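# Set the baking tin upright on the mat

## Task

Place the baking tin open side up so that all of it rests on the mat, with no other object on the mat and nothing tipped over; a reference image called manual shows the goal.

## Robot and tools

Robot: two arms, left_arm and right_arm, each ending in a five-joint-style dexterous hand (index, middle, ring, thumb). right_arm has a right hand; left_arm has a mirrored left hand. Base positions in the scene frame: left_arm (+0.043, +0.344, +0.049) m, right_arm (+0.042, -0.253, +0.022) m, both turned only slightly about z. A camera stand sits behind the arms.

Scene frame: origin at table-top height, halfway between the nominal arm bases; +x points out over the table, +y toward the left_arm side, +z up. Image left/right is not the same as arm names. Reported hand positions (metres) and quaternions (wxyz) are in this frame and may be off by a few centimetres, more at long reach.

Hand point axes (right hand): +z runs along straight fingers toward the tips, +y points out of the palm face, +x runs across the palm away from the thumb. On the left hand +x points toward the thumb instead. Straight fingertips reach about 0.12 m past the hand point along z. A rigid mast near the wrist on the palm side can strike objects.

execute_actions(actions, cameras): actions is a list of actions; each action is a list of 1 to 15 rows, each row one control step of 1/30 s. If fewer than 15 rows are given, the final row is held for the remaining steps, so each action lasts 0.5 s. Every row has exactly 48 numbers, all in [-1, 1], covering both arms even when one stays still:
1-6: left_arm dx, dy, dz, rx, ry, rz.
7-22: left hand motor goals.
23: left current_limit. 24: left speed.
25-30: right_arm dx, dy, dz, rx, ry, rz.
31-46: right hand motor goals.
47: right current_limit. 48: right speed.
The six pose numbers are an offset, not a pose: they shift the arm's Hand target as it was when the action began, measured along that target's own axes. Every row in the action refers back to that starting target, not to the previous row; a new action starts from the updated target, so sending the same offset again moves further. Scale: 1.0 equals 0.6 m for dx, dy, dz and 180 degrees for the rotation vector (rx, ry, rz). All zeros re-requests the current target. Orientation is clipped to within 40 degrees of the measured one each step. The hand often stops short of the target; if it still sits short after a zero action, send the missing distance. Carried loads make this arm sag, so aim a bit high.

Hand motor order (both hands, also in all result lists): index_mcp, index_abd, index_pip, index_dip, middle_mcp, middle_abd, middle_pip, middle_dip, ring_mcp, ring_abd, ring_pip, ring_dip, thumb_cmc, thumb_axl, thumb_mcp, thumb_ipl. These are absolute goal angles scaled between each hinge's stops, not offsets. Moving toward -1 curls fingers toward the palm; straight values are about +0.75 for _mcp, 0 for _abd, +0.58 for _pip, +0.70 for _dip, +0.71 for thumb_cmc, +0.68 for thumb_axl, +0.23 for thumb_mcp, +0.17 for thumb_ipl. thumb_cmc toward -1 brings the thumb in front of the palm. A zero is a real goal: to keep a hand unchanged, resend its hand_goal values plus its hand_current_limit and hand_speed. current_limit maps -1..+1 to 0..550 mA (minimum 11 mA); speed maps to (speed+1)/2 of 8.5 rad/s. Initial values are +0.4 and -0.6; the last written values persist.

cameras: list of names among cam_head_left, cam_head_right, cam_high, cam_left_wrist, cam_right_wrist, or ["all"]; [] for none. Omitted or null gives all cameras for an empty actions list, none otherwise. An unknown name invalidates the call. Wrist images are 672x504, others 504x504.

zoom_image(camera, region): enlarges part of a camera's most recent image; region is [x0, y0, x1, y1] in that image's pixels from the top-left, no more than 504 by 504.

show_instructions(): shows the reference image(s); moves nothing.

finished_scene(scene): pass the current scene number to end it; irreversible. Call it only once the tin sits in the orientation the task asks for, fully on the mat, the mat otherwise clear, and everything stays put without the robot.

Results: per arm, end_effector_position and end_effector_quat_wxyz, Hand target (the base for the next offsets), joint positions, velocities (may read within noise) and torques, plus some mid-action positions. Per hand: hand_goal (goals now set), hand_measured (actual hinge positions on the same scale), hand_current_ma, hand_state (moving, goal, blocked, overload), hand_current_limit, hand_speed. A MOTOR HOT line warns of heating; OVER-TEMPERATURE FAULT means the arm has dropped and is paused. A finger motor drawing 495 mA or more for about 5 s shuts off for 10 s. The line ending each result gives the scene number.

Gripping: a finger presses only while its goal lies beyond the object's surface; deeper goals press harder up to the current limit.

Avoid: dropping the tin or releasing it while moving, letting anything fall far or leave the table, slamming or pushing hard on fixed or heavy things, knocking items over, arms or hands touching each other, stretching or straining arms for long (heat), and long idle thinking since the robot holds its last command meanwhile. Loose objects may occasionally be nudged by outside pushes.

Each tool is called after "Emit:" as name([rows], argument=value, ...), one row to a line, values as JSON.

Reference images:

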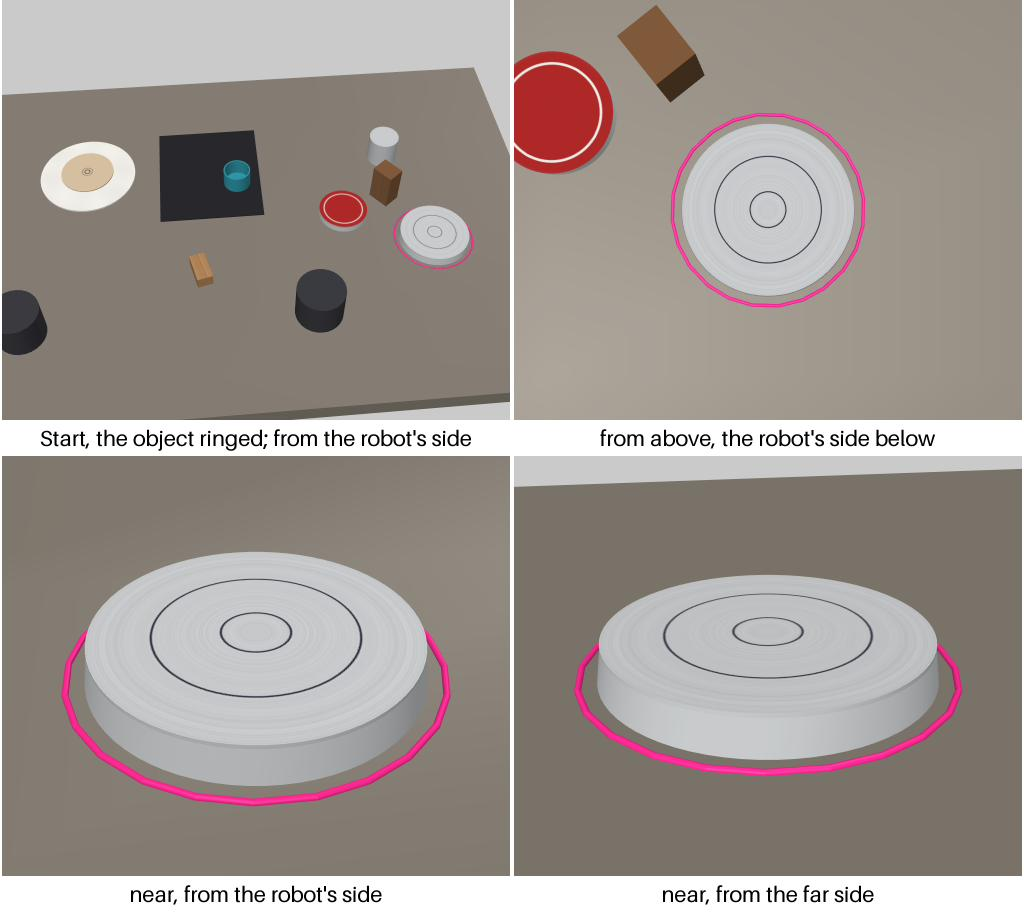

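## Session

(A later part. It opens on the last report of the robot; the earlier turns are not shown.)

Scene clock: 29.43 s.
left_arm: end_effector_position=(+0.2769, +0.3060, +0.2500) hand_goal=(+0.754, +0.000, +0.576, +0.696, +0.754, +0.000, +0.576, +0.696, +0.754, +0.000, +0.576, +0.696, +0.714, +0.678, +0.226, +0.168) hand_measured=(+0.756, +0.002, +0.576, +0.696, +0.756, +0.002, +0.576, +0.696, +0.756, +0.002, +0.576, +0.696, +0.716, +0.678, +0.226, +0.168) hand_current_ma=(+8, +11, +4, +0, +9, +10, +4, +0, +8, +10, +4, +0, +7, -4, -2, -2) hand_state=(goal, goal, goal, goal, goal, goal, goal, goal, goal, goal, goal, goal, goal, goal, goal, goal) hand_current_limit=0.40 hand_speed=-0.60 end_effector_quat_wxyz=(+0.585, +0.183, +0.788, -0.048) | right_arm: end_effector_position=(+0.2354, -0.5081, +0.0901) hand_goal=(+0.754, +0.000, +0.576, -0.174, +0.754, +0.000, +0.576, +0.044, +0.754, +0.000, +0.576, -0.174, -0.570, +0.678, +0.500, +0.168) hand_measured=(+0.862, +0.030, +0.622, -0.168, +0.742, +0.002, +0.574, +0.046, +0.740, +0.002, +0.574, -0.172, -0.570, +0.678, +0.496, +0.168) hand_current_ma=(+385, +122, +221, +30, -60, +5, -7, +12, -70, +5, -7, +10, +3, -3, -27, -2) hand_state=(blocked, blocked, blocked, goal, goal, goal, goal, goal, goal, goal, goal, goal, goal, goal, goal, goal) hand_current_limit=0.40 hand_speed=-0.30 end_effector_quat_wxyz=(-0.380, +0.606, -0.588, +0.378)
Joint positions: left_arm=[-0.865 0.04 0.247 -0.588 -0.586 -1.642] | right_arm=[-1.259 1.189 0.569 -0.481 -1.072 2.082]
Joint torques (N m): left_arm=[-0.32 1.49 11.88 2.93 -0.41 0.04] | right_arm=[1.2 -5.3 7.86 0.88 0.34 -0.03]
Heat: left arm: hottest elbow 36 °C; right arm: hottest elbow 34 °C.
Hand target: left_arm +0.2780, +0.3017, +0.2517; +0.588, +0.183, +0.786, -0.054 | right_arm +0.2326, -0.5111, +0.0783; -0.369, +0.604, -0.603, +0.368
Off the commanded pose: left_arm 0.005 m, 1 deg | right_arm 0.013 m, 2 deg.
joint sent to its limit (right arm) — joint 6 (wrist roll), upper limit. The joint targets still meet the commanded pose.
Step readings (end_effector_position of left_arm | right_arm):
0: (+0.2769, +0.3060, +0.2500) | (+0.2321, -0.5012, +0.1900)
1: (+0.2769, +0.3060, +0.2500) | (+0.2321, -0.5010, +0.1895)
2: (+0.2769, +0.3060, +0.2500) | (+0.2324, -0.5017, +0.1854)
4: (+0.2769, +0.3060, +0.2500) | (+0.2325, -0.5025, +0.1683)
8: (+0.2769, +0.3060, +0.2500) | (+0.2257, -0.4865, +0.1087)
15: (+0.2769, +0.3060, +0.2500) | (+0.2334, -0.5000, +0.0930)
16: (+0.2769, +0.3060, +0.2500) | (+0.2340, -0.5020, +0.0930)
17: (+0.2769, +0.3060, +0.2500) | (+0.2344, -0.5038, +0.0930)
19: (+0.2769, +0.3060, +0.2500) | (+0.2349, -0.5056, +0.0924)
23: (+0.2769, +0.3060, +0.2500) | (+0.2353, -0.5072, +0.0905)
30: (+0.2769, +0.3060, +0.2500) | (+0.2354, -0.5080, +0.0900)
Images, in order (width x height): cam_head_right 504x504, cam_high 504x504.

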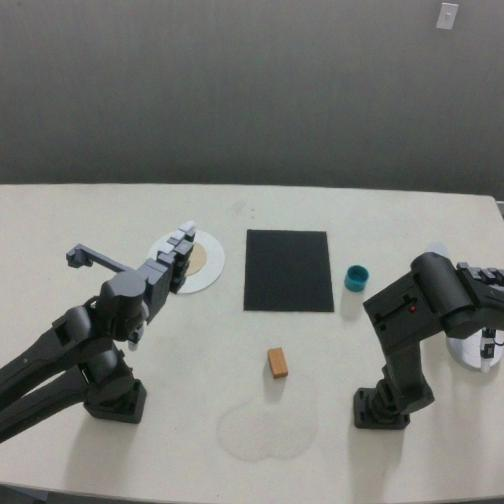

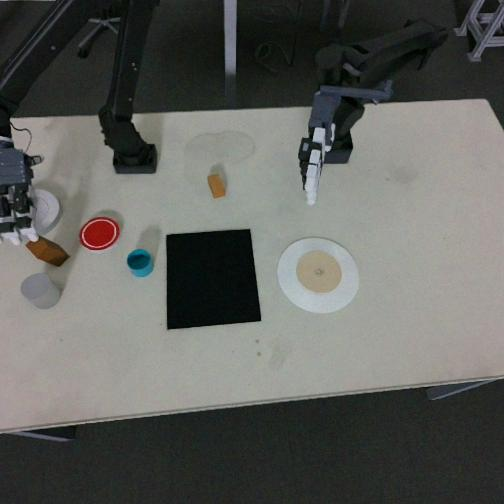

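Emit:
execute_actions([
  [[0,0,0,0,0,0,0.754,0,0.576,0.696,0.754,0,0.576,0.696,0.754,0,0.576,0.696,0.714,0.678,0.226,0.168,0.4,-0.6,0,-0.176,-0.084,0,0,0,0.754,0,0.576,-0.174,0.754,0,0.576,0.043,0.754,0,0.576,-0.174,-0.571,0.678,0.5,0.168,0.4,-0.3]],
  [[0,0,0,0,0,0,0.754,0,0.576,0.696,0.754,0,0.576,0.696,0.754,0,0.576,0.696,0.714,0.678,0.226,0.168,0.4,-0.6,0,-0.1,-0.1,0,0,0,0.754,0,0.576,-0.174,0.754,0,0.576,0.043,0.754,0,0.576,-0.174,-0.571,0.678,0.5,0.168,0.4,-0.3]],
], cameras=["cam_high","cam_head_right","cam_right_wrist"])

Emit:
zoom_image(camera="cam_high", region=[0, 130, 120, 320])

Emit:
zoom_image(camera="cam_head_right", region=[374, 210, 504, 400])

Scene clock: 32.30 s.
left_arm: end_effector_position=(+0.2769, +0.3060, +0.2500) hand_goal=(+0.754, +0.000, +0.576, +0.696, +0.754, +0.000, +0.576, +0.696, +0.754, +0.000, +0.576, +0.696, +0.714, +0.678, +0.226, +0.168) hand_measured=(+0.756, +0.002, +0.576, +0.696, +0.756, +0.002, +0.576, +0.696, +0.756, +0.002, +0.576, +0.696, +0.716, +0.678, +0.226, +0.168) hand_current_ma=(+8, +11, +4, +0, +9, +10, +4, +0, +8, +10, +4, +0, +7, -4, -2, -2) hand_state=(goal, goal, goal, goal, goal, goal, goal, goal, goal, goal, goal, goal, goal, goal, goal, goal) hand_current_limit=0.40 hand_speed=-0.60 end_effector_quat_wxyz=(+0.585, +0.183, +0.788, -0.048) | right_arm: end_effector_position=(+0.2104, -0.4951, +0.2560) hand_goal=(+0.754, +0.000, +0.576, -0.174, +0.754, +0.000, +0.576, +0.044, +0.754, +0.000, +0.576, -0.174, -0.570, +0.678, +0.500, +0.168) hand_measured=(+0.746, +0.002, +0.576, -0.172, +0.742, +0.002, +0.574, +0.046, +0.740, +0.002, +0.574, -0.172, -0.570, +0.678, +0.496, +0.168) hand_current_ma=(-38, +10, +1, +12, -60, +5, -7, +12, -70, +5, -7, +10, +0, -3, -27, -2) hand_state=(goal, goal, goal, goal, goal, goal, goal, goal, goal, goal, goal, goal, goal, goal, goal, goal) hand_current_limit=0.40 hand_speed=-0.30 end_effector_quat_wxyz=(-0.381, +0.597, -0.614, +0.350)
Joint positions: left_arm=[-0.865 0.04 0.247 -0.588 -0.586 -1.642] | right_arm=[-1.319 1 0.93 -1.187 -1.059 1.984]
Joint torques (N m): left_arm=[0.26 1.26 11.82 2.91 -0.37 0.01] | right_arm=[-0.15 -5.66 14.19 0.03 -0.98 -0.21]
Heat: left arm: hottest elbow 36 °C; right arm: hottest elbow 34 °C.
Hand target: left_arm +0.2780, +0.3017, +0.2517; +0.588, +0.183, +0.786, -0.054 | right_arm +0.2100, -0.5113, +0.2759; -0.369, +0.604, -0.603, +0.368
Off the commanded pose: left_arm 0.005 m, 1 deg | right_arm 0.026 m, 3 deg.
Step readings (end_effector_position of left_arm | right_arm):
0: (+0.2769, +0.3060, +0.2500) | (+0.2354, -0.5081, +0.0901)
1: (+0.2769, +0.3060, +0.2500) | (+0.2354, -0.5078, +0.0900)
2: (+0.2769, +0.3060, +0.2500) | (+0.2348, -0.5058, +0.0924)
4: (+0.2769, +0.3060, +0.2500) | (+0.2322, -0.4985, +0.1006)
8: (+0.2769, +0.3060, +0.2500) | (+0.2325, -0.4956, +0.1378)
15: (+0.2769, +0.3060, +0.2500) | (+0.2330, -0.5023, +0.1785)
16: (+0.2769, +0.3060, +0.2500) | (+0.2325, -0.5015, +0.1789)
17: (+0.2769, +0.3060, +0.2500) | (+0.2311, -0.4981, +0.1803)
19: (+0.2769, +0.3060, +0.2500) | (+0.2275, -0.4920, +0.1886)
23: (+0.2769, +0.3060, +0.2500) | (+0.2203, -0.4940, +0.2252)
30: (+0.2769, +0.3060, +0.2500) | (+0.2128, -0.4977, +0.2595)
camera_calibration:
cam_right_wrist: T_world_to_cam=[[-0.261024, 0.820326, -0.508854, 0.630158], [-0.382121, 0.396268, 0.834839, 0.0180145], [0.886482, 0.412357, 0.210028, 0.0871872], [0, 0, 0, 1]] pos_world=[0.0940802, -0.560026, 0.287308]
Images, in order (width x height): cam_head_right 504x504, cam_high 504x504, cam_right_wrist 672x504.

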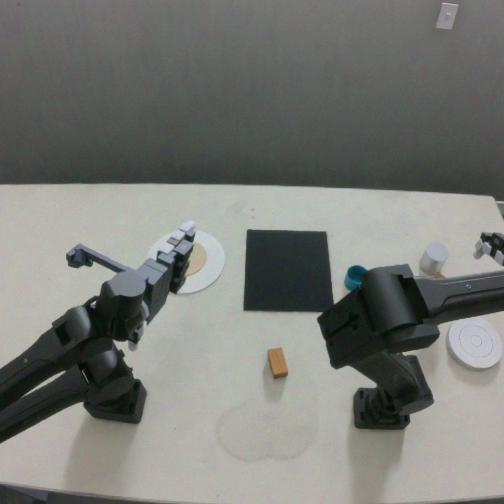

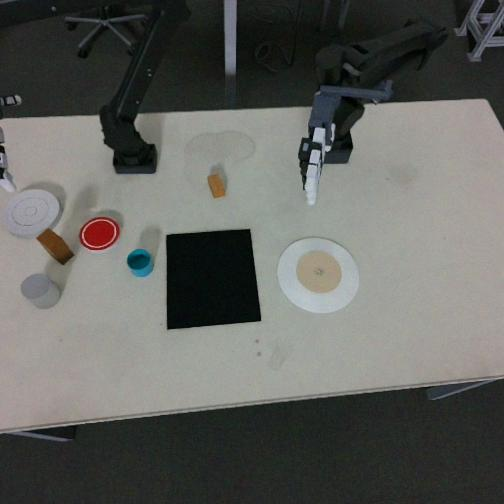

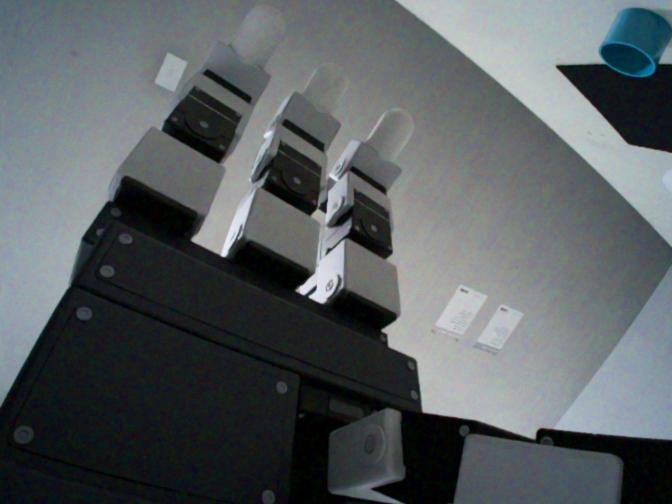

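Scaled by 2.653 from the camera's 504x504 image, which has a finer 720x720 frame.

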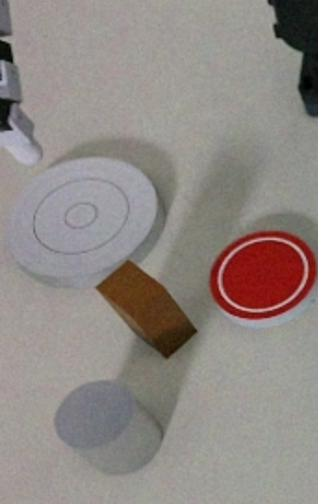

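Scaled by 2.653 from the camera's 504x504 image, which has a finer 720x720 frame.

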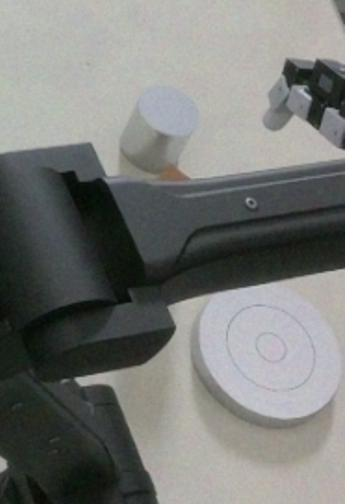

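Emit:
execute_actions([
  [[0,0,0,0,0,0,0.754,0,0.576,0.696,0.754,0,0.576,0.696,0.754,0,0.576,0.696,0.714,0.678,0.226,0.168,0.4,-0.6,-0.102,-0.1625,0.01,-0.0453,-0.0972,-0.1587,0.754,0,0.576,-0.174,0.754,0,0.576,0.043,0.754,0,0.576,-0.174,-0.571,0.678,0.5,0.168,0.4,-0.3]],
  [[0,0,0,0,0,0,0.754,0,0.576,0.696,0.754,0,0.576,0.696,0.754,0,0.576,0.696,0.714,0.678,0.226,0.168,0.4,-0.6,0,0,0,-0.0453,-0.0972,-0.1587,0.754,0,0.576,-0.174,0.754,0,0.576,0.043,0.754,0,0.576,-0.174,-0.571,0.678,0.5,0.168,0.4,-0.3]],
  [[0,0,0,0,0,0,0.754,0,0.576,0.696,0.754,0,0.576,0.696,0.754,0,0.576,0.696,0.714,0.678,0.226,0.168,0.4,-0.6,0,0,0,-0.0453,-0.0972,-0.1587,0.754,0,0.576,-0.174,0.754,0,0.576,0.043,0.754,0,0.576,-0.174,-0.571,0.678,0.5,0.168,0.4,-0.3]],
  [[0,0,0,0,0,0,0.754,0,0.576,0.696,0.754,0,0.576,0.696,0.754,0,0.576,0.696,0.714,0.678,0.226,0.168,0.4,-0.6,0,0,0,-0.0453,-0.0972,-0.1587,0.754,0,0.576,-0.174,0.754,0,0.576,0.043,0.754,0,0.576,-0.174,-0.571,0.678,0.5,0.168,0.4,-0.3]],
  [[0,0,0,0,0,0,0.754,0,0.576,0.696,0.754,0,0.576,0.696,0.754,0,0.576,0.696,0.714,0.678,0.226,0.168,0.4,-0.6,0,0,0,0,0,0,0.754,0,0.576,-0.174,0.754,0,0.576,0.043,0.754,0,0.576,-0.174,-0.571,0.678,0.5,0.168,0.4,-0.3]],
], cameras=["cam_high"])

Scene clock: 38.33 s.
left_arm: end_effector_position=(+0.2769, +0.3060, +0.2500) hand_goal=(+0.754, +0.000, +0.576, +0.696, +0.754, +0.000, +0.576, +0.696, +0.754, +0.000, +0.576, +0.696, +0.714, +0.678, +0.226, +0.168) hand_measured=(+0.756, +0.002, +0.576, +0.696, +0.756, +0.002, +0.576, +0.696, +0.756, +0.002, +0.576, +0.696, +0.716, +0.678, +0.226, +0.168) hand_current_ma=(+8, +11, +4, +0, +9, +10, +4, +0, +8, +10, +4, +0, +7, -4, -2, -2) hand_state=(goal, goal, goal, goal, goal, goal, goal, goal, goal, goal, goal, goal, goal, goal, goal, goal) hand_current_limit=0.40 hand_speed=-0.60 end_effector_quat_wxyz=(+0.585, +0.183, +0.788, -0.048) | right_arm: end_effector_position=(+0.2631, -0.4494, +0.3584) hand_goal=(+0.754, +0.000, +0.576, -0.174, +0.754, +0.000, +0.576, +0.044, +0.754, +0.000, +0.576, -0.174, -0.570, +0.678, +0.500, +0.168) hand_measured=(+0.752, +0.002, +0.576, -0.172, +0.752, +0.000, +0.574, +0.046, +0.752, +0.000, +0.574, -0.172, -0.568, +0.678, +0.496, +0.168) hand_current_ma=(-7, +4, -1, +12, -6, +2, -6, +12, -6, +3, -7, +10, +5, -3, -27, -2) hand_state=(goal, goal, goal, goal, goal, goal, goal, goal, goal, goal, goal, goal, goal, goal, goal, goal) hand_current_limit=0.40 hand_speed=-0.30 end_effector_quat_wxyz=(+0.086, +0.937, +0.334, +0.054)
Joint positions: left_arm=[-0.865 0.04 0.247 -0.588 -0.586 -1.642] | right_arm=[-0.486 0.797 1.101 -1.672 0.026 0.345]
Joint torques (N m): left_arm=[0.44 0.97 11.92 2.77 -0.32 0.05] | right_arm=[-0.26 -3.43 8.87 0.2 0.02 -0.27]
Heat: left arm: hottest elbow 36 °C; right arm: hottest elbow 35 °C.
Hand target: left_arm +0.2780, +0.3017, +0.2517; +0.588, +0.183, +0.786, -0.054 | right_arm +0.2597, -0.4502, +0.3601; +0.000, +0.939, +0.344, -0.001
Off the commanded pose: left_arm 0.005 m, 1 deg | right_arm 0.004 m, 12 deg.
joint sent to its limit (right arm) — joint 4 (wrist pitch), lower limit. The joint targets are off in orientation, not in position.
Step readings (end_effector_position of left_arm | right_arm):
0: (+0.2769, +0.3060, +0.2500) | (+0.2104, -0.4951, +0.2560)
1: (+0.2769, +0.3060, +0.2500) | (+0.2101, -0.4952, +0.2563)
2: (+0.2769, +0.3060, +0.2500) | (+0.2089, -0.4936, +0.2569)
4: (+0.2769, +0.3060, +0.2500) | (+0.2130, -0.4822, +0.2646)
8: (+0.2769, +0.3060, +0.2500) | (+0.2391, -0.4457, +0.3080)
15: (+0.2769, +0.3060, +0.2500) | (+0.2510, -0.4371, +0.3548)
16: (+0.2769, +0.3060, +0.2500) | (+0.2507, -0.4390, +0.3530)
17: (+0.2769, +0.3060, +0.2500) | (+0.2482, -0.4422, +0.3492)
19: (+0.2769, +0.3060, +0.2500) | (+0.2431, -0.4464, +0.3401)
23: (+0.2769, +0.3060, +0.2500) | (+0.2495, -0.4380, +0.3326)
30: (+0.2769, +0.3060, +0.2500) | (+0.2521, -0.4431, +0.3347)
31: (+0.2769, +0.3060, +0.2500) | (+0.2515, -0.4448, +0.3347)
32: (+0.2769, +0.3060, +0.2500) | (+0.2490, -0.4494, +0.3347)
34: (+0.2769, +0.3060, +0.2500) | (+0.2448, -0.4584, +0.3382)
38: (+0.2769, +0.3060, +0.2500) | (+0.2558, -0.4508, +0.3520)
45: (+0.2769, +0.3060, +0.2500) | (+0.2560, -0.4489, +0.3611)
46: (+0.2769, +0.3060, +0.2500) | (+0.2557, -0.4503, +0.3606)
47: (+0.2769, +0.3060, +0.2500) | (+0.2533, -0.4551, +0.3602)
49: (+0.2769, +0.3060, +0.2500) | (+0.2487, -0.4622, +0.3584)
53: (+0.2769, +0.3060, +0.2500) | (+0.2518, -0.4538, +0.3499)
60: (+0.2769, +0.3060, +0.2500) | (+0.2575, -0.4495, +0.3573)
61: (+0.2769, +0.3060, +0.2500) | (+0.2584, -0.4493, +0.3575)
62: (+0.2769, +0.3060, +0.2500) | (+0.2591, -0.4493, +0.3577)
64: (+0.2769, +0.3060, +0.2500) | (+0.2603, -0.4493, +0.3579)
68: (+0.2769, +0.3060, +0.2500) | (+0.2614, -0.4497, +0.3581)
75: (+0.2769, +0.3060, +0.2500) | (+0.2626, -0.4495, +0.3583)
Images, in order (width x height): cam_high 504x504.

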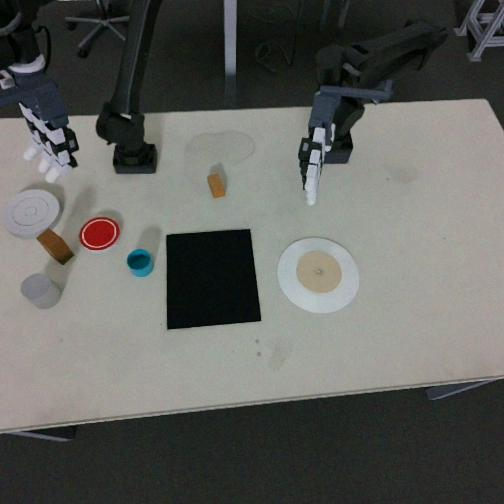

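Now stage to F (4 steps, keeping height).

Emit:
execute_actions([
  [[0,0,0,0,0,0,0.754,0,0.576,0.696,0.754,0,0.576,0.696,0.754,0,0.576,0.696,0.714,0.678,0.226,0.168,0.4,-0.6,0,0,0,0.0486,-0.0935,-0.1527,0.754,0,0.576,-0.174,0.754,0,0.576,0.043,0.754,0,0.576,-0.174,-0.571,0.678,0.5,0.168,0.4,-0.3]],
  [[0,0,0,0,0,0,0.754,0,0.576,0.696,0.754,0,0.576,0.696,0.754,0,0.576,0.696,0.714,0.678,0.226,0.168,0.4,-0.6,0,0,0,0.0486,-0.0935,-0.1527,0.754,0,0.576,-0.174,0.754,0,0.576,0.043,0.754,0,0.576,-0.174,-0.571,0.678,0.5,0.168,0.4,-0.3]],
  [[0,0,0,0,0,0,0.754,0,0.576,0.696,0.754,0,0.576,0.696,0.754,0,0.576,0.696,0.714,0.678,0.226,0.168,0.4,-0.6,0,0,0,0.0486,-0.0935,-0.1527,0.754,0,0.576,-0.174,0.754,0,0.576,0.043,0.754,0,0.576,-0.174,-0.571,0.678,0.5,0.168,0.4,-0.3]],
  [[0,0,0,0,0,0,0.754,0,0.576,0.696,0.754,0,0.576,0.696,0.754,0,0.576,0.696,0.714,0.678,0.226,0.168,0.4,-0.6,0,0,0,0.0486,-0.0935,-0.1527,0.754,0,0.576,-0.174,0.754,0,0.576,0.043,0.754,0,0.576,-0.174,-0.571,0.678,0.5,0.168,0.4,-0.3]],
  [[0,0,0,0,0,0,0.754,0,0.576,0.696,0.754,0,0.576,0.696,0.754,0,0.576,0.696,0.714,0.678,0.226,0.168,0.4,-0.6,0,0,0,0,0,0,0.754,0,0.576,-0.174,0.754,0,0.576,0.043,0.754,0,0.576,-0.174,-0.571,0.678,0.5,0.168,0.4,-0.3]],
], cameras=["cam_high","cam_head_right"])

Scene clock: 41.73 s.
left_arm: end_effector_position=(+0.2769, +0.3060, +0.2500) hand_goal=(+0.754, +0.000, +0.576, +0.696, +0.754, +0.000, +0.576, +0.696, +0.754, +0.000, +0.576, +0.696, +0.714, +0.678, +0.226, +0.168) hand_measured=(+0.756, +0.002, +0.576, +0.696, +0.756, +0.002, +0.576, +0.696, +0.756, +0.002, +0.576, +0.696, +0.716, +0.678, +0.226, +0.168) hand_current_ma=(+8, +11, +4, +0, +9, +10, +4, +0, +8, +10, +4, +0, +7, -4, -2, -2) hand_state=(goal, goal, goal, goal, goal, goal, goal, goal, goal, goal, goal, goal, goal, goal, goal, goal) hand_current_limit=0.40 hand_speed=-0.60 end_effector_quat_wxyz=(+0.585, +0.183, +0.788, -0.048) | right_arm: end_effector_position=(+0.2505, -0.4490, +0.3391) hand_goal=(+0.754, +0.000, +0.576, -0.174, +0.754, +0.000, +0.576, +0.044, +0.754, +0.000, +0.576, -0.174, -0.570, +0.678, +0.500, +0.168) hand_measured=(+0.746, -0.002, +0.576, -0.172, +0.746, -0.002, +0.574, +0.046, +0.744, -0.002, +0.574, -0.172, -0.572, +0.678, +0.496, +0.168) hand_current_ma=(-36, -5, -2, +12, -39, -5, -6, +12, -47, -5, -7, +10, -9, -3, -27, -2) hand_state=(goal, goal, goal, goal, goal, goal, goal, goal, goal, goal, goal, goal, goal, goal, goal, goal) hand_current_limit=0.40 hand_speed=-0.30 end_effector_quat_wxyz=(-0.091, +0.103, +0.847, -0.514)
Joint positions: left_arm=[-0.865 0.04 0.247 -0.588 -0.586 -1.642] | right_arm=[-0.288 0.951 1.131 -1.665 1.096 -1.722]
Joint torques (N m): left_arm=[-0.21 1.73 11.62 3.07 -0.38 0.02] | right_arm=[1.49 -5.36 13.26 0.35 0.74 -0.24]
Heat: left arm: hottest elbow 37 °C; right arm: hottest elbow 36 °C.
Hand target: left_arm +0.2780, +0.3017, +0.2517; +0.588, +0.183, +0.786, -0.054 | right_arm +0.2596, -0.4502, +0.3600; -0.068, +0.109, +0.846, -0.518
Off the commanded pose: left_arm 0.005 m, 1 deg | right_arm 0.023 m, 3 deg.
Step readings (end_effector_position of left_arm | right_arm):
0: (+0.2769, +0.3060, +0.2500) | (+0.2631, -0.4494, +0.3584)
1: (+0.2769, +0.3060, +0.2500) | (+0.2628, -0.4500, +0.3582)
2: (+0.2769, +0.3060, +0.2500) | (+0.2607, -0.4536, +0.3591)
4: (+0.2769, +0.3060, +0.2500) | (+0.2541, -0.4610, +0.3586)
8: (+0.2769, +0.3060, +0.2500) | (+0.2506, -0.4590, +0.3540)
15: (+0.2769, +0.3060, +0.2500) | (+0.2570, -0.4514, +0.3542)
16: (+0.2769, +0.3060, +0.2500) | (+0.2569, -0.4516, +0.3541)
17: (+0.2769, +0.3060, +0.2500) | (+0.2553, -0.4542, +0.3552)
19: (+0.2769, +0.3060, +0.2500) | (+0.2512, -0.4604, +0.3582)
23: (+0.2769, +0.3060, +0.2500) | (+0.2494, -0.4600, +0.3570)
30: (+0.2769, +0.3060, +0.2500) | (+0.2522, -0.4505, +0.3425)
31: (+0.2769, +0.3060, +0.2500) | (+0.2523, -0.4506, +0.3402)
32: (+0.2769, +0.3060, +0.2500) | (+0.2496, -0.4539, +0.3394)
34: (+0.2769, +0.3060, +0.2500) | (+0.2435, -0.4626, +0.3405)
38: (+0.2769, +0.3060, +0.2500) | (+0.2472, -0.4621, +0.3442)
45: (+0.2769, +0.3060, +0.2500) | (+0.2520, -0.4540, +0.3405)
46: (+0.2769, +0.3060, +0.2500) | (+0.2512, -0.4543, +0.3400)
47: (+0.2769, +0.3060, +0.2500) | (+0.2485, -0.4570, +0.3412)
49: (+0.2769, +0.3060, +0.2500) | (+0.2454, -0.4624, +0.3465)
53: (+0.2769, +0.3060, +0.2500) | (+0.2548, -0.4566, +0.3492)
60: (+0.2769, +0.3060, +0.2500) | (+0.2548, -0.4513, +0.3405)
61: (+0.2769, +0.3060, +0.2500) | (+0.2540, -0.4509, +0.3402)
62: (+0.2769, +0.3060, +0.2500) | (+0.2533, -0.4506, +0.3401)
64: (+0.2769, +0.3060, +0.2500) | (+0.2521, -0.4501, +0.3398)
68: (+0.2769, +0.3060, +0.2500) | (+0.2509, -0.4495, +0.3395)
75: (+0.2769, +0.3060, +0.2500) | (+0.2506, -0.4492, +0.3392)
Images, in order (width x height): cam_head_right 504x504, cam_high 504x504.

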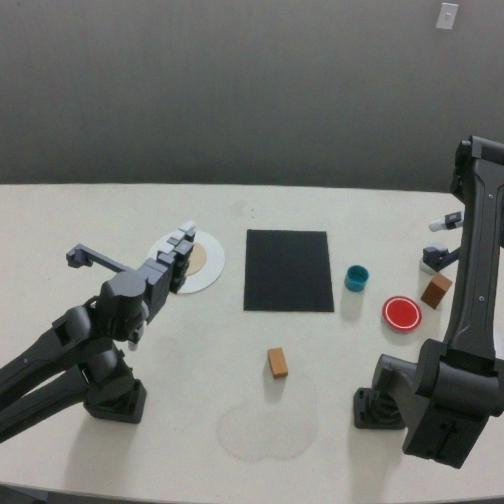

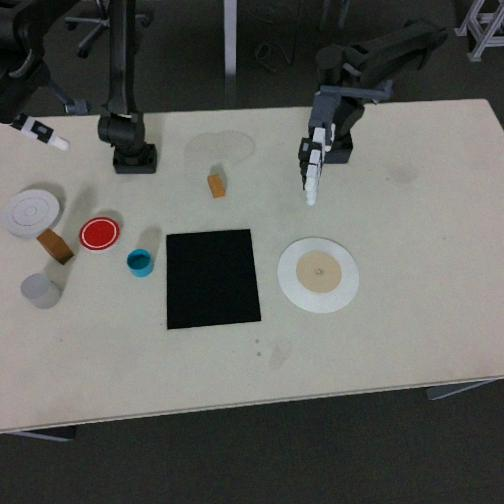

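Emit:
execute_actions([
  [[0,0,0,0,0,0,0.754,0,0.576,0.696,0.754,0,0.576,0.696,0.754,0,0.576,0.696,0.714,0.678,0.226,0.168,0.4,-0.6,-0.008,0.119,0.151,0,0,0,0.754,0,0.576,-0.174,0.754,0,0.576,0.043,0.754,0,0.576,-0.174,-0.571,0.678,0.5,0.168,0.4,-0.3]],
  [[0,0,0,0,0,0,0.754,0,0.576,0.696,0.754,0,0.576,0.696,0.754,0,0.576,0.696,0.714,0.678,0.226,0.168,0.4,-0.6,-0.008,0.119,0.151,0,0,0,0.754,0,0.576,-0.174,0.754,0,0.576,0.043,0.754,0,0.576,-0.174,-0.571,0.678,0.5,0.168,0.4,-0.3]],
  [[0,0,0,0,0,0,0.754,0,0.576,0.696,0.754,0,0.576,0.696,0.754,0,0.576,0.696,0.714,0.678,0.226,0.168,0.4,-0.6,0,0,0,0,0,0,0.754,0,0.576,-0.174,0.754,0,0.576,0.043,0.754,0,0.576,-0.174,-0.571,0.678,0.5,0.168,0.4,-0.3]],
], cameras=["cam_high","cam_head_right"])

Emit:
zoom_image(camera="cam_high", region=[0, 130, 120, 270])

Emit:
zoom_image(camera="cam_head_right", region=[374, 240, 504, 400])

Scene clock: 44.03 s.
left_arm: end_effector_position=(+0.2769, +0.3060, +0.2500) hand_goal=(+0.754, +0.000, +0.576, +0.696, +0.754, +0.000, +0.576, +0.696, +0.754, +0.000, +0.576, +0.696, +0.714, +0.678, +0.226, +0.168) hand_measured=(+0.756, +0.002, +0.576, +0.696, +0.756, +0.002, +0.576, +0.696, +0.756, +0.002, +0.576, +0.696, +0.716, +0.678, +0.226, +0.168) hand_current_ma=(+8, +11, +4, +0, +9, +10, +4, +0, +8, +10, +4, +0, +7, -4, -2, -2) hand_state=(goal, goal, goal, goal, goal, goal, goal, goal, goal, goal, goal, goal, goal, goal, goal, goal) hand_current_limit=0.40 hand_speed=-0.60 end_effector_quat_wxyz=(+0.585, +0.183, +0.788, -0.048) | right_arm: end_effector_position=(+0.2420, -0.5381, +0.1454) hand_goal=(+0.754, +0.000, +0.576, -0.174, +0.754, +0.000, +0.576, +0.044, +0.754, +0.000, +0.576, -0.174, -0.570, +0.678, +0.500, +0.168) hand_measured=(+0.746, -0.002, +0.576, -0.172, +0.746, -0.002, +0.574, +0.046, +0.744, -0.002, +0.574, -0.172, -0.570, +0.678, +0.496, +0.168) hand_current_ma=(-41, -5, -2, +12, -41, -5, -6, +12, -48, -5, -7, +10, -4, -3, -24, -2) hand_state=(goal, goal, goal, goal, goal, goal, goal, goal, goal, goal, goal, goal, goal, goal, goal, goal) hand_current_limit=0.40 hand_speed=-0.30 end_effector_quat_wxyz=(-0.107, +0.163, +0.836, -0.513)
Joint positions: left_arm=[-0.865 0.04 0.247 -0.588 -0.586 -1.642] | right_arm=[-0.59 1.067 0.662 -0.717 1.047 -2.091]
Joint torques (N m): left_arm=[0.32 1.44 11.85 2.77 -0.36 0] | right_arm=[-0.26 -6.42 10.19 0.99 0.64 -0.25]
Heat: left arm: hottest elbow 37 °C; right arm: hottest elbow 36 °C.
Hand target: left_arm +0.2780, +0.3017, +0.2517; +0.588, +0.183, +0.786, -0.054 | right_arm +0.2439, -0.5459, +0.1505; -0.068, +0.109, +0.846, -0.518
Off the commanded pose: left_arm 0.005 m, 1 deg | right_arm 0.009 m, 8 deg.
joint sent to its limit (right arm) — joint 6 (wrist roll), lower limit. The joint targets are off in orientation, not in position.
Step readings (end_effector_position of left_arm | right_arm):
0: (+0.2769, +0.3060, +0.2500) | (+0.2504, -0.4490, +0.3391)
1: (+0.2769, +0.3060, +0.2500) | (+0.2510, -0.4492, +0.3392)
2: (+0.2769, +0.3060, +0.2500) | (+0.2540, -0.4520, +0.3368)
4: (+0.2769, +0.3060, +0.2500) | (+0.2580, -0.4619, +0.3240)
8: (+0.2769, +0.3060, +0.2500) | (+0.2478, -0.4781, +0.2702)
15: (+0.2769, +0.3060, +0.2500) | (+0.2556, -0.4948, +0.2503)
16: (+0.2769, +0.3060, +0.2500) | (+0.2569, -0.4958, +0.2497)
17: (+0.2769, +0.3060, +0.2500) | (+0.2579, -0.4996, +0.2464)
19: (+0.2769, +0.3060, +0.2500) | (+0.2567, -0.5078, +0.2301)
23: (+0.2769, +0.3060, +0.2500) | (+0.2349, -0.5190, +0.1734)
30: (+0.2769, +0.3060, +0.2500) | (+0.2393, -0.5342, +0.1443)
31: (+0.2769, +0.3060, +0.2500) | (+0.2401, -0.5350, +0.1443)
32: (+0.2769, +0.3060, +0.2500) | (+0.2408, -0.5358, +0.1447)
34: (+0.2769, +0.3060, +0.2500) | (+0.2414, -0.5371, +0.1452)
38: (+0.2769, +0.3060, +0.2500) | (+0.2419, -0.5378, +0.1454)
45: (+0.2769, +0.3060, +0.2500) | (+0.2419, -0.5381, +0.1454)
Images, in order (width x height): cam_head_right 504x504, cam_high 504x504.

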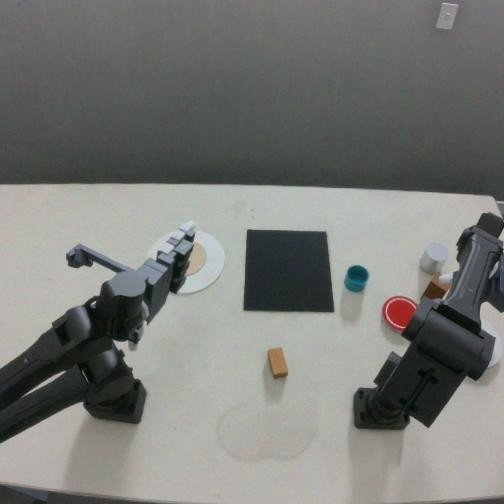

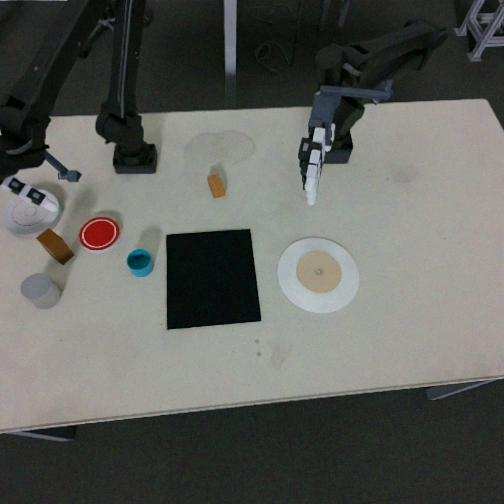

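Scaled by 3.600 from the camera's 504x504 image, which has a finer 720x720 frame.

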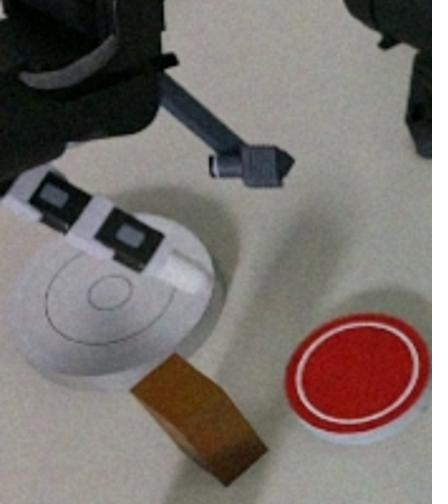

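Scaled by 3.150 from the camera's 504x504 image, which has a finer 720x720 frame.

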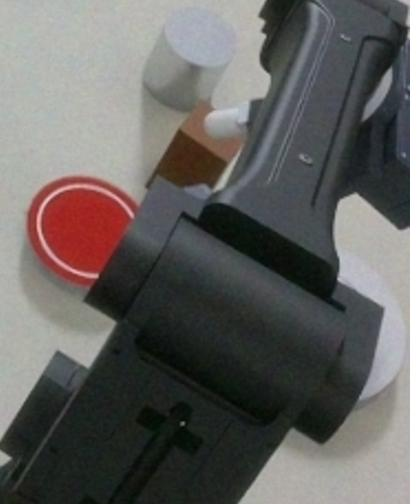

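Emit:
execute_actions([
  [[0,0,0,0,0,0,0.754,0,0.576,0.696,0.754,0,0.576,0.696,0.754,0,0.576,0.696,0.714,0.678,0.226,0.168,0.4,-0.6,-0.003,0.103,0.063,0,0,0,0.754,0,0.576,-0.174,0.754,0,0.576,0.043,0.754,0,0.576,-0.174,-0.571,0.678,0.4,0.168,0.2,-0.3]],
  [[0,0,0,0,0,0,0.754,0,0.576,0.696,0.754,0,0.576,0.696,0.754,0,0.576,0.696,0.714,0.678,0.226,0.168,0.4,-0.6,0,0.069,0.043,0,0,0,0.754,0,0.576,-0.174,0.754,0,0.576,0.043,0.754,0,0.576,-0.174,-0.571,0.678,0.4,0.168,0.2,-0.3]],
  [[0,0,0,0,0,0,0.754,0,0.576,0.696,0.754,0,0.576,0.696,0.754,0,0.576,0.696,0.714,0.678,0.226,0.168,0.4,-0.6,0,0,0,0,0,0,0.754,0,0.576,-0.174,0.754,0,0.576,0.043,0.754,0,0.576,-0.174,-0.571,0.678,0.4,0.168,0.2,-0.3]],
], cameras=["cam_high","cam_head_right","cam_right_wrist"])

Emit:
zoom_image(camera="cam_high", region=[0, 130, 120, 270])

Emit:
zoom_image(camera="cam_head_right", region=[374, 240, 504, 400])

Scene clock: 53.47 s.
left_arm: end_effector_position=(+0.2769, +0.3060, +0.2500) hand_goal=(+0.754, +0.000, +0.576, +0.696, +0.754, +0.000, +0.576, +0.696, +0.754, +0.000, +0.576, +0.696, +0.714, +0.678, +0.226, +0.168) hand_measured=(+0.756, +0.002, +0.576, +0.696, +0.756, +0.002, +0.576, +0.696, +0.756, +0.002, +0.576, +0.696, +0.716, +0.678, +0.226, +0.168) hand_current_ma=(+8, +11, +4, +0, +9, +10, +4, +0, +8, +10, +4, +0, +7, -4, -2, -2) hand_state=(goal, goal, goal, goal, goal, goal, goal, goal, goal, goal, goal, goal, goal, goal, goal, goal) hand_current_limit=0.40 hand_speed=-0.60 end_effector_quat_wxyz=(+0.585, +0.183, +0.788, -0.048) | right_arm: end_effector_position=(+0.2450, -0.5501, +0.0291) hand_goal=(+0.754, +0.000, +0.576, -0.174, +0.754, +0.000, +0.576, +0.044, +0.754, +0.000, +0.576, -0.174, -0.570, +0.678, +0.400, +0.168) hand_measured=(+0.746, -0.002, +0.576, -0.172, +0.746, -0.002, +0.574, +0.046, +0.744, -0.002, +0.574, -0.172, -0.572, +0.678, +0.398, +0.168) hand_current_ma=(-41, -5, -2, +12, -41, -5, -6, +12, -48, -5, -7, +10, -4, -3, -6, -2) hand_state=(goal, goal, goal, goal, goal, goal, goal, goal, goal, goal, goal, goal, goal, goal, goal, goal) hand_current_limit=0.20 hand_speed=-0.30 end_effector_quat_wxyz=(-0.108, +0.175, +0.835, -0.511)
Joint positions: left_arm=[-0.865 0.04 0.247 -0.588 -0.586 -1.642] | right_arm=[-0.616 1.356 0.507 -0.264 1.039 -2.092]
Joint torques (N m): left_arm=[-0.15 2.14 11.86 2.84 -0.38 -0.02] | right_arm=[-0.26 -8.59 6.87 0.99 0.76 -0.22]
Heat: left arm: hottest elbow 37 °C; right arm: hottest elbow 36 °C.
Hand target: left_arm +0.2780, +0.3017, +0.2517; +0.588, +0.183, +0.786, -0.054 | right_arm +0.2430, -0.5557, +0.0296; -0.068, +0.109, +0.846, -0.518
Off the commanded pose: left_arm 0.005 m, 1 deg | right_arm 0.006 m, 9 deg.
joint sent to its limit (right arm) — joint 6 (wrist roll), lower limit. The joint targets are off in orientation, not in position.
Step readings (end_effector_position of left_arm | right_arm):
0: (+0.2769, +0.3060, +0.2500) | (+0.2420, -0.5381, +0.1454)
1: (+0.2769, +0.3060, +0.2500) | (+0.2423, -0.5383, +0.1454)
2: (+0.2769, +0.3060, +0.2500) | (+0.2439, -0.5396, +0.1434)
4: (+0.2769, +0.3060, +0.2500) | (+0.2474, -0.5427, +0.1347)
8: (+0.2769, +0.3060, +0.2500) | (+0.2421, -0.5390, +0.0969)
15: (+0.2769, +0.3060, +0.2500) | (+0.2417, -0.5422, +0.0743)
16: (+0.2769, +0.3060, +0.2500) | (+0.2425, -0.5428, +0.0745)
17: (+0.2769, +0.3060, +0.2500) | (+0.2446, -0.5447, +0.0741)
19: (+0.2769, +0.3060, +0.2500) | (+0.2483, -0.5486, +0.0694)
23: (+0.2769, +0.3060, +0.2500) | (+0.2457, -0.5476, +0.0445)
30: (+0.2769, +0.3060, +0.2500) | (+0.2429, -0.5478, +0.0278)
31: (+0.2769, +0.3060, +0.2500) | (+0.2432, -0.5486, +0.0283)
32: (+0.2769, +0.3060, +0.2500) | (+0.2438, -0.5490, +0.0285)
34: (+0.2769, +0.3060, +0.2500) | (+0.2444, -0.5495, +0.0288)
38: (+0.2769, +0.3060, +0.2500) | (+0.2449, -0.5499, +0.0291)
45: (+0.2769, +0.3060, +0.2500) | (+0.2449, -0.5501, +0.0291)
camera_calibration:
cam_right_wrist: T_world_to_cam=[[0.827604, -0.0872219, -0.554495, -0.195765], [0.560476, 0.182344, 0.807847, -0.105365], [0.0306471, -0.979358, 0.199795, -0.42885], [0, 0, 0, 1]] pos_world=[0.234213, -0.41786, 0.0622502]
Images, in order (width x height): cam_head_right 504x504, cam_high 504x504, cam_right_wrist 672x504.

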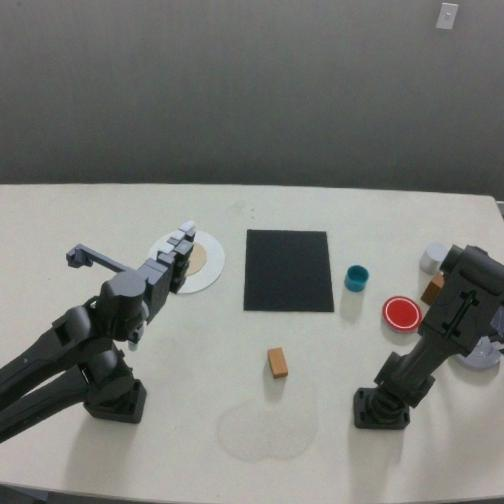

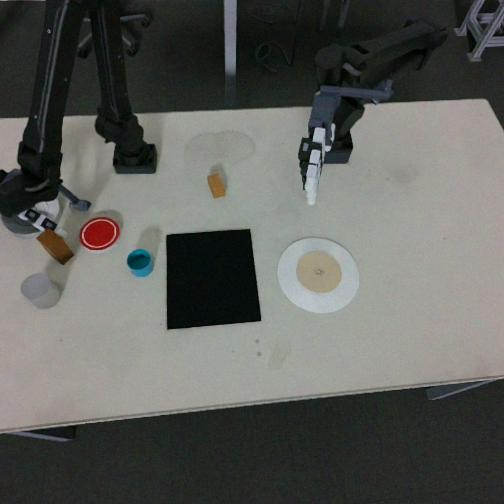

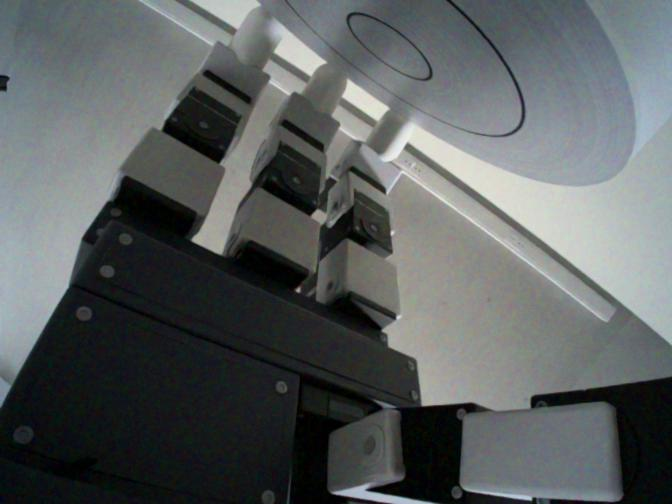

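Scaled by 3.600 from the camera's 504x504 image, which has a finer 720x720 frame.

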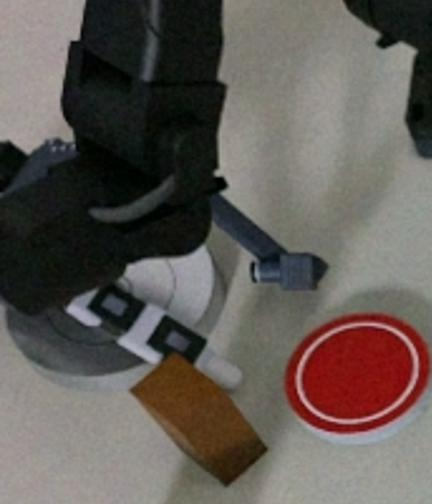

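Scaled by 3.150 from the camera's 504x504 image, which has a finer 720x720 frame.

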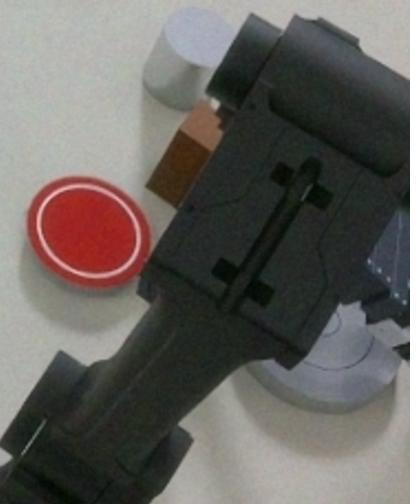

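Emit:
execute_actions([
  [[0,0,0,0,0,0,0.754,0,0.576,0.696,0.754,0,0.576,0.696,0.754,0,0.576,0.696,0.714,0.678,0.226,0.168,0.4,-0.6,0,0,0,0,0,0,0.754,0,0.576,-0.55,0.754,0,0.576,-0.35,0.754,0,0.576,-0.55,-0.571,0.678,-0.05,0.168,0.1,-0.75]],
  [[0,0,0,0,0,0,0.754,0,0.576,0.696,0.754,0,0.576,0.696,0.754,0,0.576,0.696,0.714,0.678,0.226,0.168,0.4,-0.6,0,0,0,0,0,0,0.754,0,0.576,-0.55,0.754,0,0.576,-0.35,0.754,0,0.576,-0.55,-0.571,0.678,-0.05,0.168,0.1,-0.75]],
  [[0,0,0,0,0,0,0.754,0,0.576,0.696,0.754,0,0.576,0.696,0.754,0,0.576,0.696,0.714,0.678,0.226,0.168,0.4,-0.6,0,0,0,0,0,0,0.754,0,0.576,-0.55,0.754,0,0.576,-0.35,0.754,0,0.576,-0.55,-0.571,0.678,-0.05,0.168,0.1,-0.75]],
], cameras=["cam_right_wrist","cam_high"])

Emit:
zoom_image(camera="cam_high", region=[0, 130, 120, 270])

Scene clock: 56.10 s.
left_arm: end_effector_position=(+0.2769, +0.3060, +0.2500) hand_goal=(+0.754, +0.000, +0.576, +0.696, +0.754, +0.000, +0.576, +0.696, +0.754, +0.000, +0.576, +0.696, +0.714, +0.678, +0.226, +0.168) hand_measured=(+0.756, +0.002, +0.576, +0.696, +0.756, +0.002, +0.576, +0.696, +0.756, +0.002, +0.576, +0.696, +0.716, +0.678, +0.226, +0.168) hand_current_ma=(+8, +11, +4, +0, +9, +10, +4, +0, +8, +10, +4, +0, +7, -4, -2, -2) hand_state=(goal, goal, goal, goal, goal, goal, goal, goal, goal, goal, goal, goal, goal, goal, goal, goal) hand_current_limit=0.40 hand_speed=-0.60 end_effector_quat_wxyz=(+0.585, +0.183, +0.788, -0.048) | right_arm: end_effector_position=(+0.2452, -0.5500, +0.0290) hand_goal=(+0.754, +0.000, +0.576, -0.550, +0.754, +0.000, +0.576, -0.350, +0.754, +0.000, +0.576, -0.550, -0.570, +0.678, -0.050, +0.168) hand_measured=(+0.746, -0.002, +0.576, -0.546, +0.746, -0.002, +0.574, -0.346, +0.744, -0.002, +0.574, -0.548, -0.578, +0.678, +0.056, +0.180) hand_current_ma=(-41, -5, -2, +14, -41, -5, -6, +14, -48, -5, -7, +12, -34, -3, +303, +78) hand_state=(goal, goal, goal, goal, goal, goal, goal, goal, goal, goal, goal, goal, goal, goal, blocked, goal) hand_current_limit=0.10 hand_speed=-0.75 end_effector_quat_wxyz=(-0.107, +0.174, +0.835, -0.510)
Joint positions: left_arm=[-0.865 0.04 0.247 -0.588 -0.586 -1.642] | right_arm=[-0.616 1.356 0.507 -0.263 1.038 -2.093]
Joint torques (N m): left_arm=[0.79 2.08 12.11 2.76 -0.32 0] | right_arm=[-0.26 -8.47 6.86 0.99 0.84 -0.22]
Heat: left arm: hottest elbow 37 °C; right arm: hottest elbow 36 °C.
Hand target: left_arm +0.2780, +0.3017, +0.2517; +0.588, +0.183, +0.786, -0.054 | right_arm +0.2429, -0.5556, +0.0296; -0.068, +0.109, +0.846, -0.518
Off the commanded pose: left_arm 0.005 m, 1 deg | right_arm 0.006 m, 9 deg.
joint sent to its limit (right arm) — joint 6 (wrist roll), lower limit. The joint targets are off in orientation, not in position.
Step readings (end_effector_position of left_arm | right_arm):
0: (+0.2769, +0.3060, +0.2500) | (+0.2450, -0.5501, +0.0291)
1: (+0.2769, +0.3060, +0.2500) | (+0.2450, -0.5501, +0.0291)
2: (+0.2769, +0.3060, +0.2500) | (+0.2450, -0.5501, +0.0291)
4: (+0.2769, +0.3060, +0.2500) | (+0.2450, -0.5501, +0.0291)
8: (+0.2769, +0.3060, +0.2500) | (+0.2450, -0.5501, +0.0291)
15: (+0.2769, +0.3060, +0.2500) | (+0.2450, -0.5501, +0.0291)
16: (+0.2769, +0.3060, +0.2500) | (+0.2450, -0.5501, +0.0291)
17: (+0.2769, +0.3060, +0.2500) | (+0.2450, -0.5501, +0.0291)
19: (+0.2769, +0.3060, +0.2500) | (+0.2452, -0.5500, +0.0290)
23: (+0.2769, +0.3060, +0.2500) | (+0.2452, -0.5500, +0.0290)
30: (+0.2769, +0.3060, +0.2500) | (+0.2452, -0.5500, +0.0290)
31: (+0.2769, +0.3060, +0.2500) | (+0.2452, -0.5500, +0.0290)
32: (+0.2769, +0.3060, +0.2500) | (+0.2452, -0.5500, +0.0290)
34: (+0.2769, +0.3060, +0.2500) | (+0.2452, -0.5500, +0.0290)
38: (+0.2769, +0.3060, +0.2500) | (+0.2452, -0.5500, +0.0290)
45: (+0.2769, +0.3060, +0.2500) | (+0.2452, -0.5500, +0.0290)
camera_calibration:
cam_right_wrist: T_world_to_cam=[[0.828118, -0.0859871, -0.55392, -0.195482], [0.559677, 0.18208, 0.80846, -0.1054], [0.0313407, -0.979517, 0.198909, -0.428929], [0, 0, 0, 1]] pos_world=[0.234315, -0.417761, 0.062248]
Images, in order (width x height): cam_high 504x504, cam_right_wrist 672x504.

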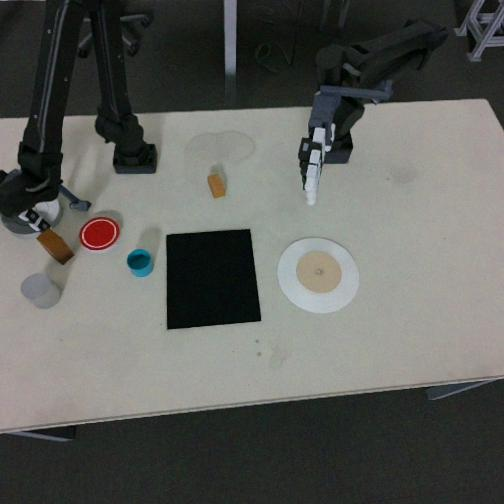

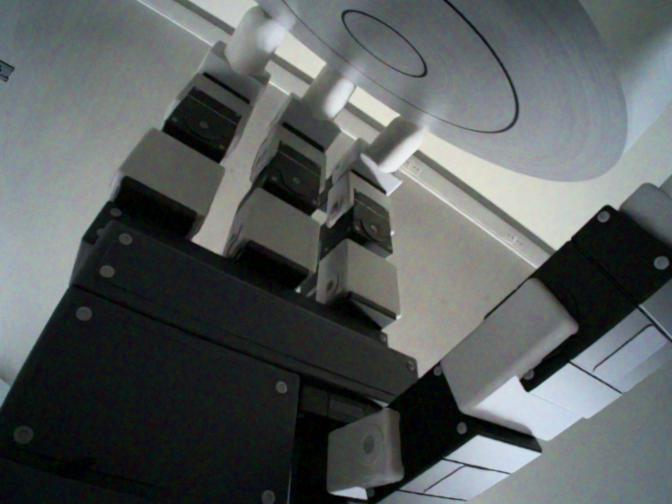

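Scaled by 3.600 from the camera's 504x504 image, which has a finer 720x720 frame.

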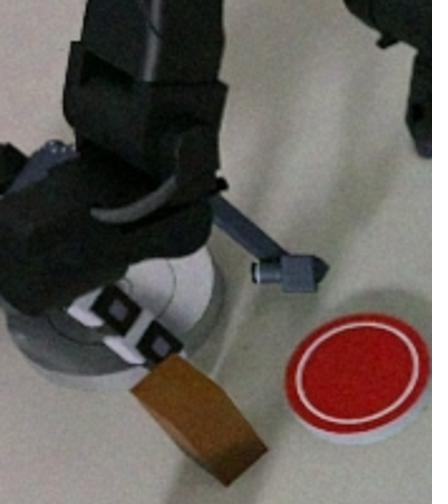

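Emit:
execute_actions([
  [[0,0,0,0,0,0,0.754,0,0.576,0.696,0.754,0,0.576,0.696,0.754,0,0.576,0.696,0.714,0.678,0.226,0.168,0.4,-0.6,0,0,0,0,0,0,0.754,0,0.576,-0.85,0.754,0,0.576,-0.85,0.754,0,0.576,-0.85,-0.571,0.678,-0.25,0.168,0.35,-0.75]],
  [[0,0,0,0,0,0,0.754,0,0.576,0.696,0.754,0,0.576,0.696,0.754,0,0.576,0.696,0.714,0.678,0.226,0.168,0.4,-0.6,0,0,0,0,0,0,0.754,0,0.576,-0.85,0.754,0,0.576,-0.85,0.754,0,0.576,-0.85,-0.571,0.678,-0.25,0.168,0.35,-0.75]],
], cameras=["cam_right_wrist"])

Scene clock: 57.67 s.
left_arm: end_effector_position=(+0.2769, +0.3060, +0.2500) hand_goal=(+0.754, +0.000, +0.576, +0.696, +0.754, +0.000, +0.576, +0.696, +0.754, +0.000, +0.576, +0.696, +0.714, +0.678, +0.226, +0.168) hand_measured=(+0.756, +0.002, +0.576, +0.696, +0.756, +0.002, +0.576, +0.696, +0.756, +0.002, +0.576, +0.696, +0.716, +0.678, +0.226, +0.168) hand_current_ma=(+8, +11, +4, +0, +9, +10, +4, +0, +8, +10, +4, +0, +7, -4, -2, -2) hand_state=(goal, goal, goal, goal, goal, goal, goal, goal, goal, goal, goal, goal, goal, goal, goal, goal) hand_current_limit=0.40 hand_speed=-0.60 end_effector_quat_wxyz=(+0.585, +0.183, +0.788, -0.048) | right_arm: end_effector_position=(+0.2452, -0.5500, +0.0290) hand_goal=(+0.754, +0.000, +0.576, -0.850, +0.754, +0.000, +0.576, -0.850, +0.754, +0.000, +0.576, -0.850, -0.570, +0.678, -0.250, +0.168) hand_measured=(+0.746, -0.002, +0.576, -0.846, +0.746, -0.002, +0.574, -0.846, +0.744, -0.002, +0.574, -0.848, -0.578, +0.678, +0.054, +0.182) hand_current_ma=(-41, -5, -2, +15, -41, -5, -6, +16, -48, -5, -7, +13, -34, -3, +371, +93) hand_state=(goal, goal, goal, goal, goal, goal, goal, goal, goal, goal, goal, goal, goal, goal, blocked, goal) hand_current_limit=0.35 hand_speed=-0.75 end_effector_quat_wxyz=(-0.107, +0.174, +0.835, -0.510)
Joint positions: left_arm=[-0.865 0.04 0.247 -0.588 -0.586 -1.642] | right_arm=[-0.616 1.356 0.507 -0.263 1.038 -2.093]
Joint torques (N m): left_arm=[-0.15 2.2 11.74 2.77 -0.37 0.02] | right_arm=[-0.03 -8.64 6.9 0.99 0.83 -0.21]
Heat: left arm: hottest elbow 37 °C; right arm: hottest elbow 36 °C.
Hand target: left_arm +0.2780, +0.3017, +0.2517; +0.588, +0.183, +0.786, -0.054 | right_arm +0.2429, -0.5556, +0.0296; -0.068, +0.109, +0.846, -0.518
Off the commanded pose: left_arm 0.005 m, 1 deg | right_arm 0.006 m, 9 deg.
joint sent to its limit (right arm) — joint 6 (wrist roll), lower limit. The joint targets are off in orientation, not in position.
Step readings (end_effector_position of left_arm | right_arm):
0: (+0.2769, +0.3060, +0.2500) | (+0.2452, -0.5500, +0.0290)
1: (+0.2769, +0.3060, +0.2500) | (+0.2452, -0.5500, +0.0290)
2: (+0.2769, +0.3060, +0.2500) | (+0.2452, -0.5500, +0.0290)
4: (+0.2769, +0.3060, +0.2500) | (+0.2452, -0.5500, +0.0290)
8: (+0.2769, +0.3060, +0.2500) | (+0.2452, -0.5500, +0.0290)
15: (+0.2769, +0.3060, +0.2500) | (+0.2452, -0.5500, +0.0290)
16: (+0.2769, +0.3060, +0.2500) | (+0.2452, -0.5500, +0.0290)
17: (+0.2769, +0.3060, +0.2500) | (+0.2452, -0.5500, +0.0290)
19: (+0.2769, +0.3060, +0.2500) | (+0.2452, -0.5500, +0.0290)
23: (+0.2769, +0.3060, +0.2500) | (+0.2452, -0.5500, +0.0290)
30: (+0.2769, +0.3060, +0.2500) | (+0.2452, -0.5500, +0.0290)
camera_calibration:
cam_right_wrist: T_world_to_cam=[[0.828118, -0.0859871, -0.55392, -0.195482], [0.559677, 0.18208, 0.80846, -0.1054], [0.0313407, -0.979517, 0.198909, -0.428929], [0, 0, 0, 1]] pos_world=[0.234315, -0.417761, 0.062248]
Images, in order (width x height): cam_right_wrist 672x504.

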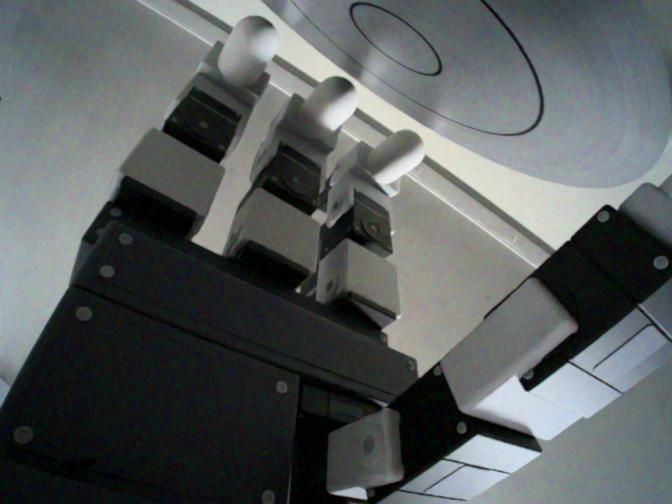

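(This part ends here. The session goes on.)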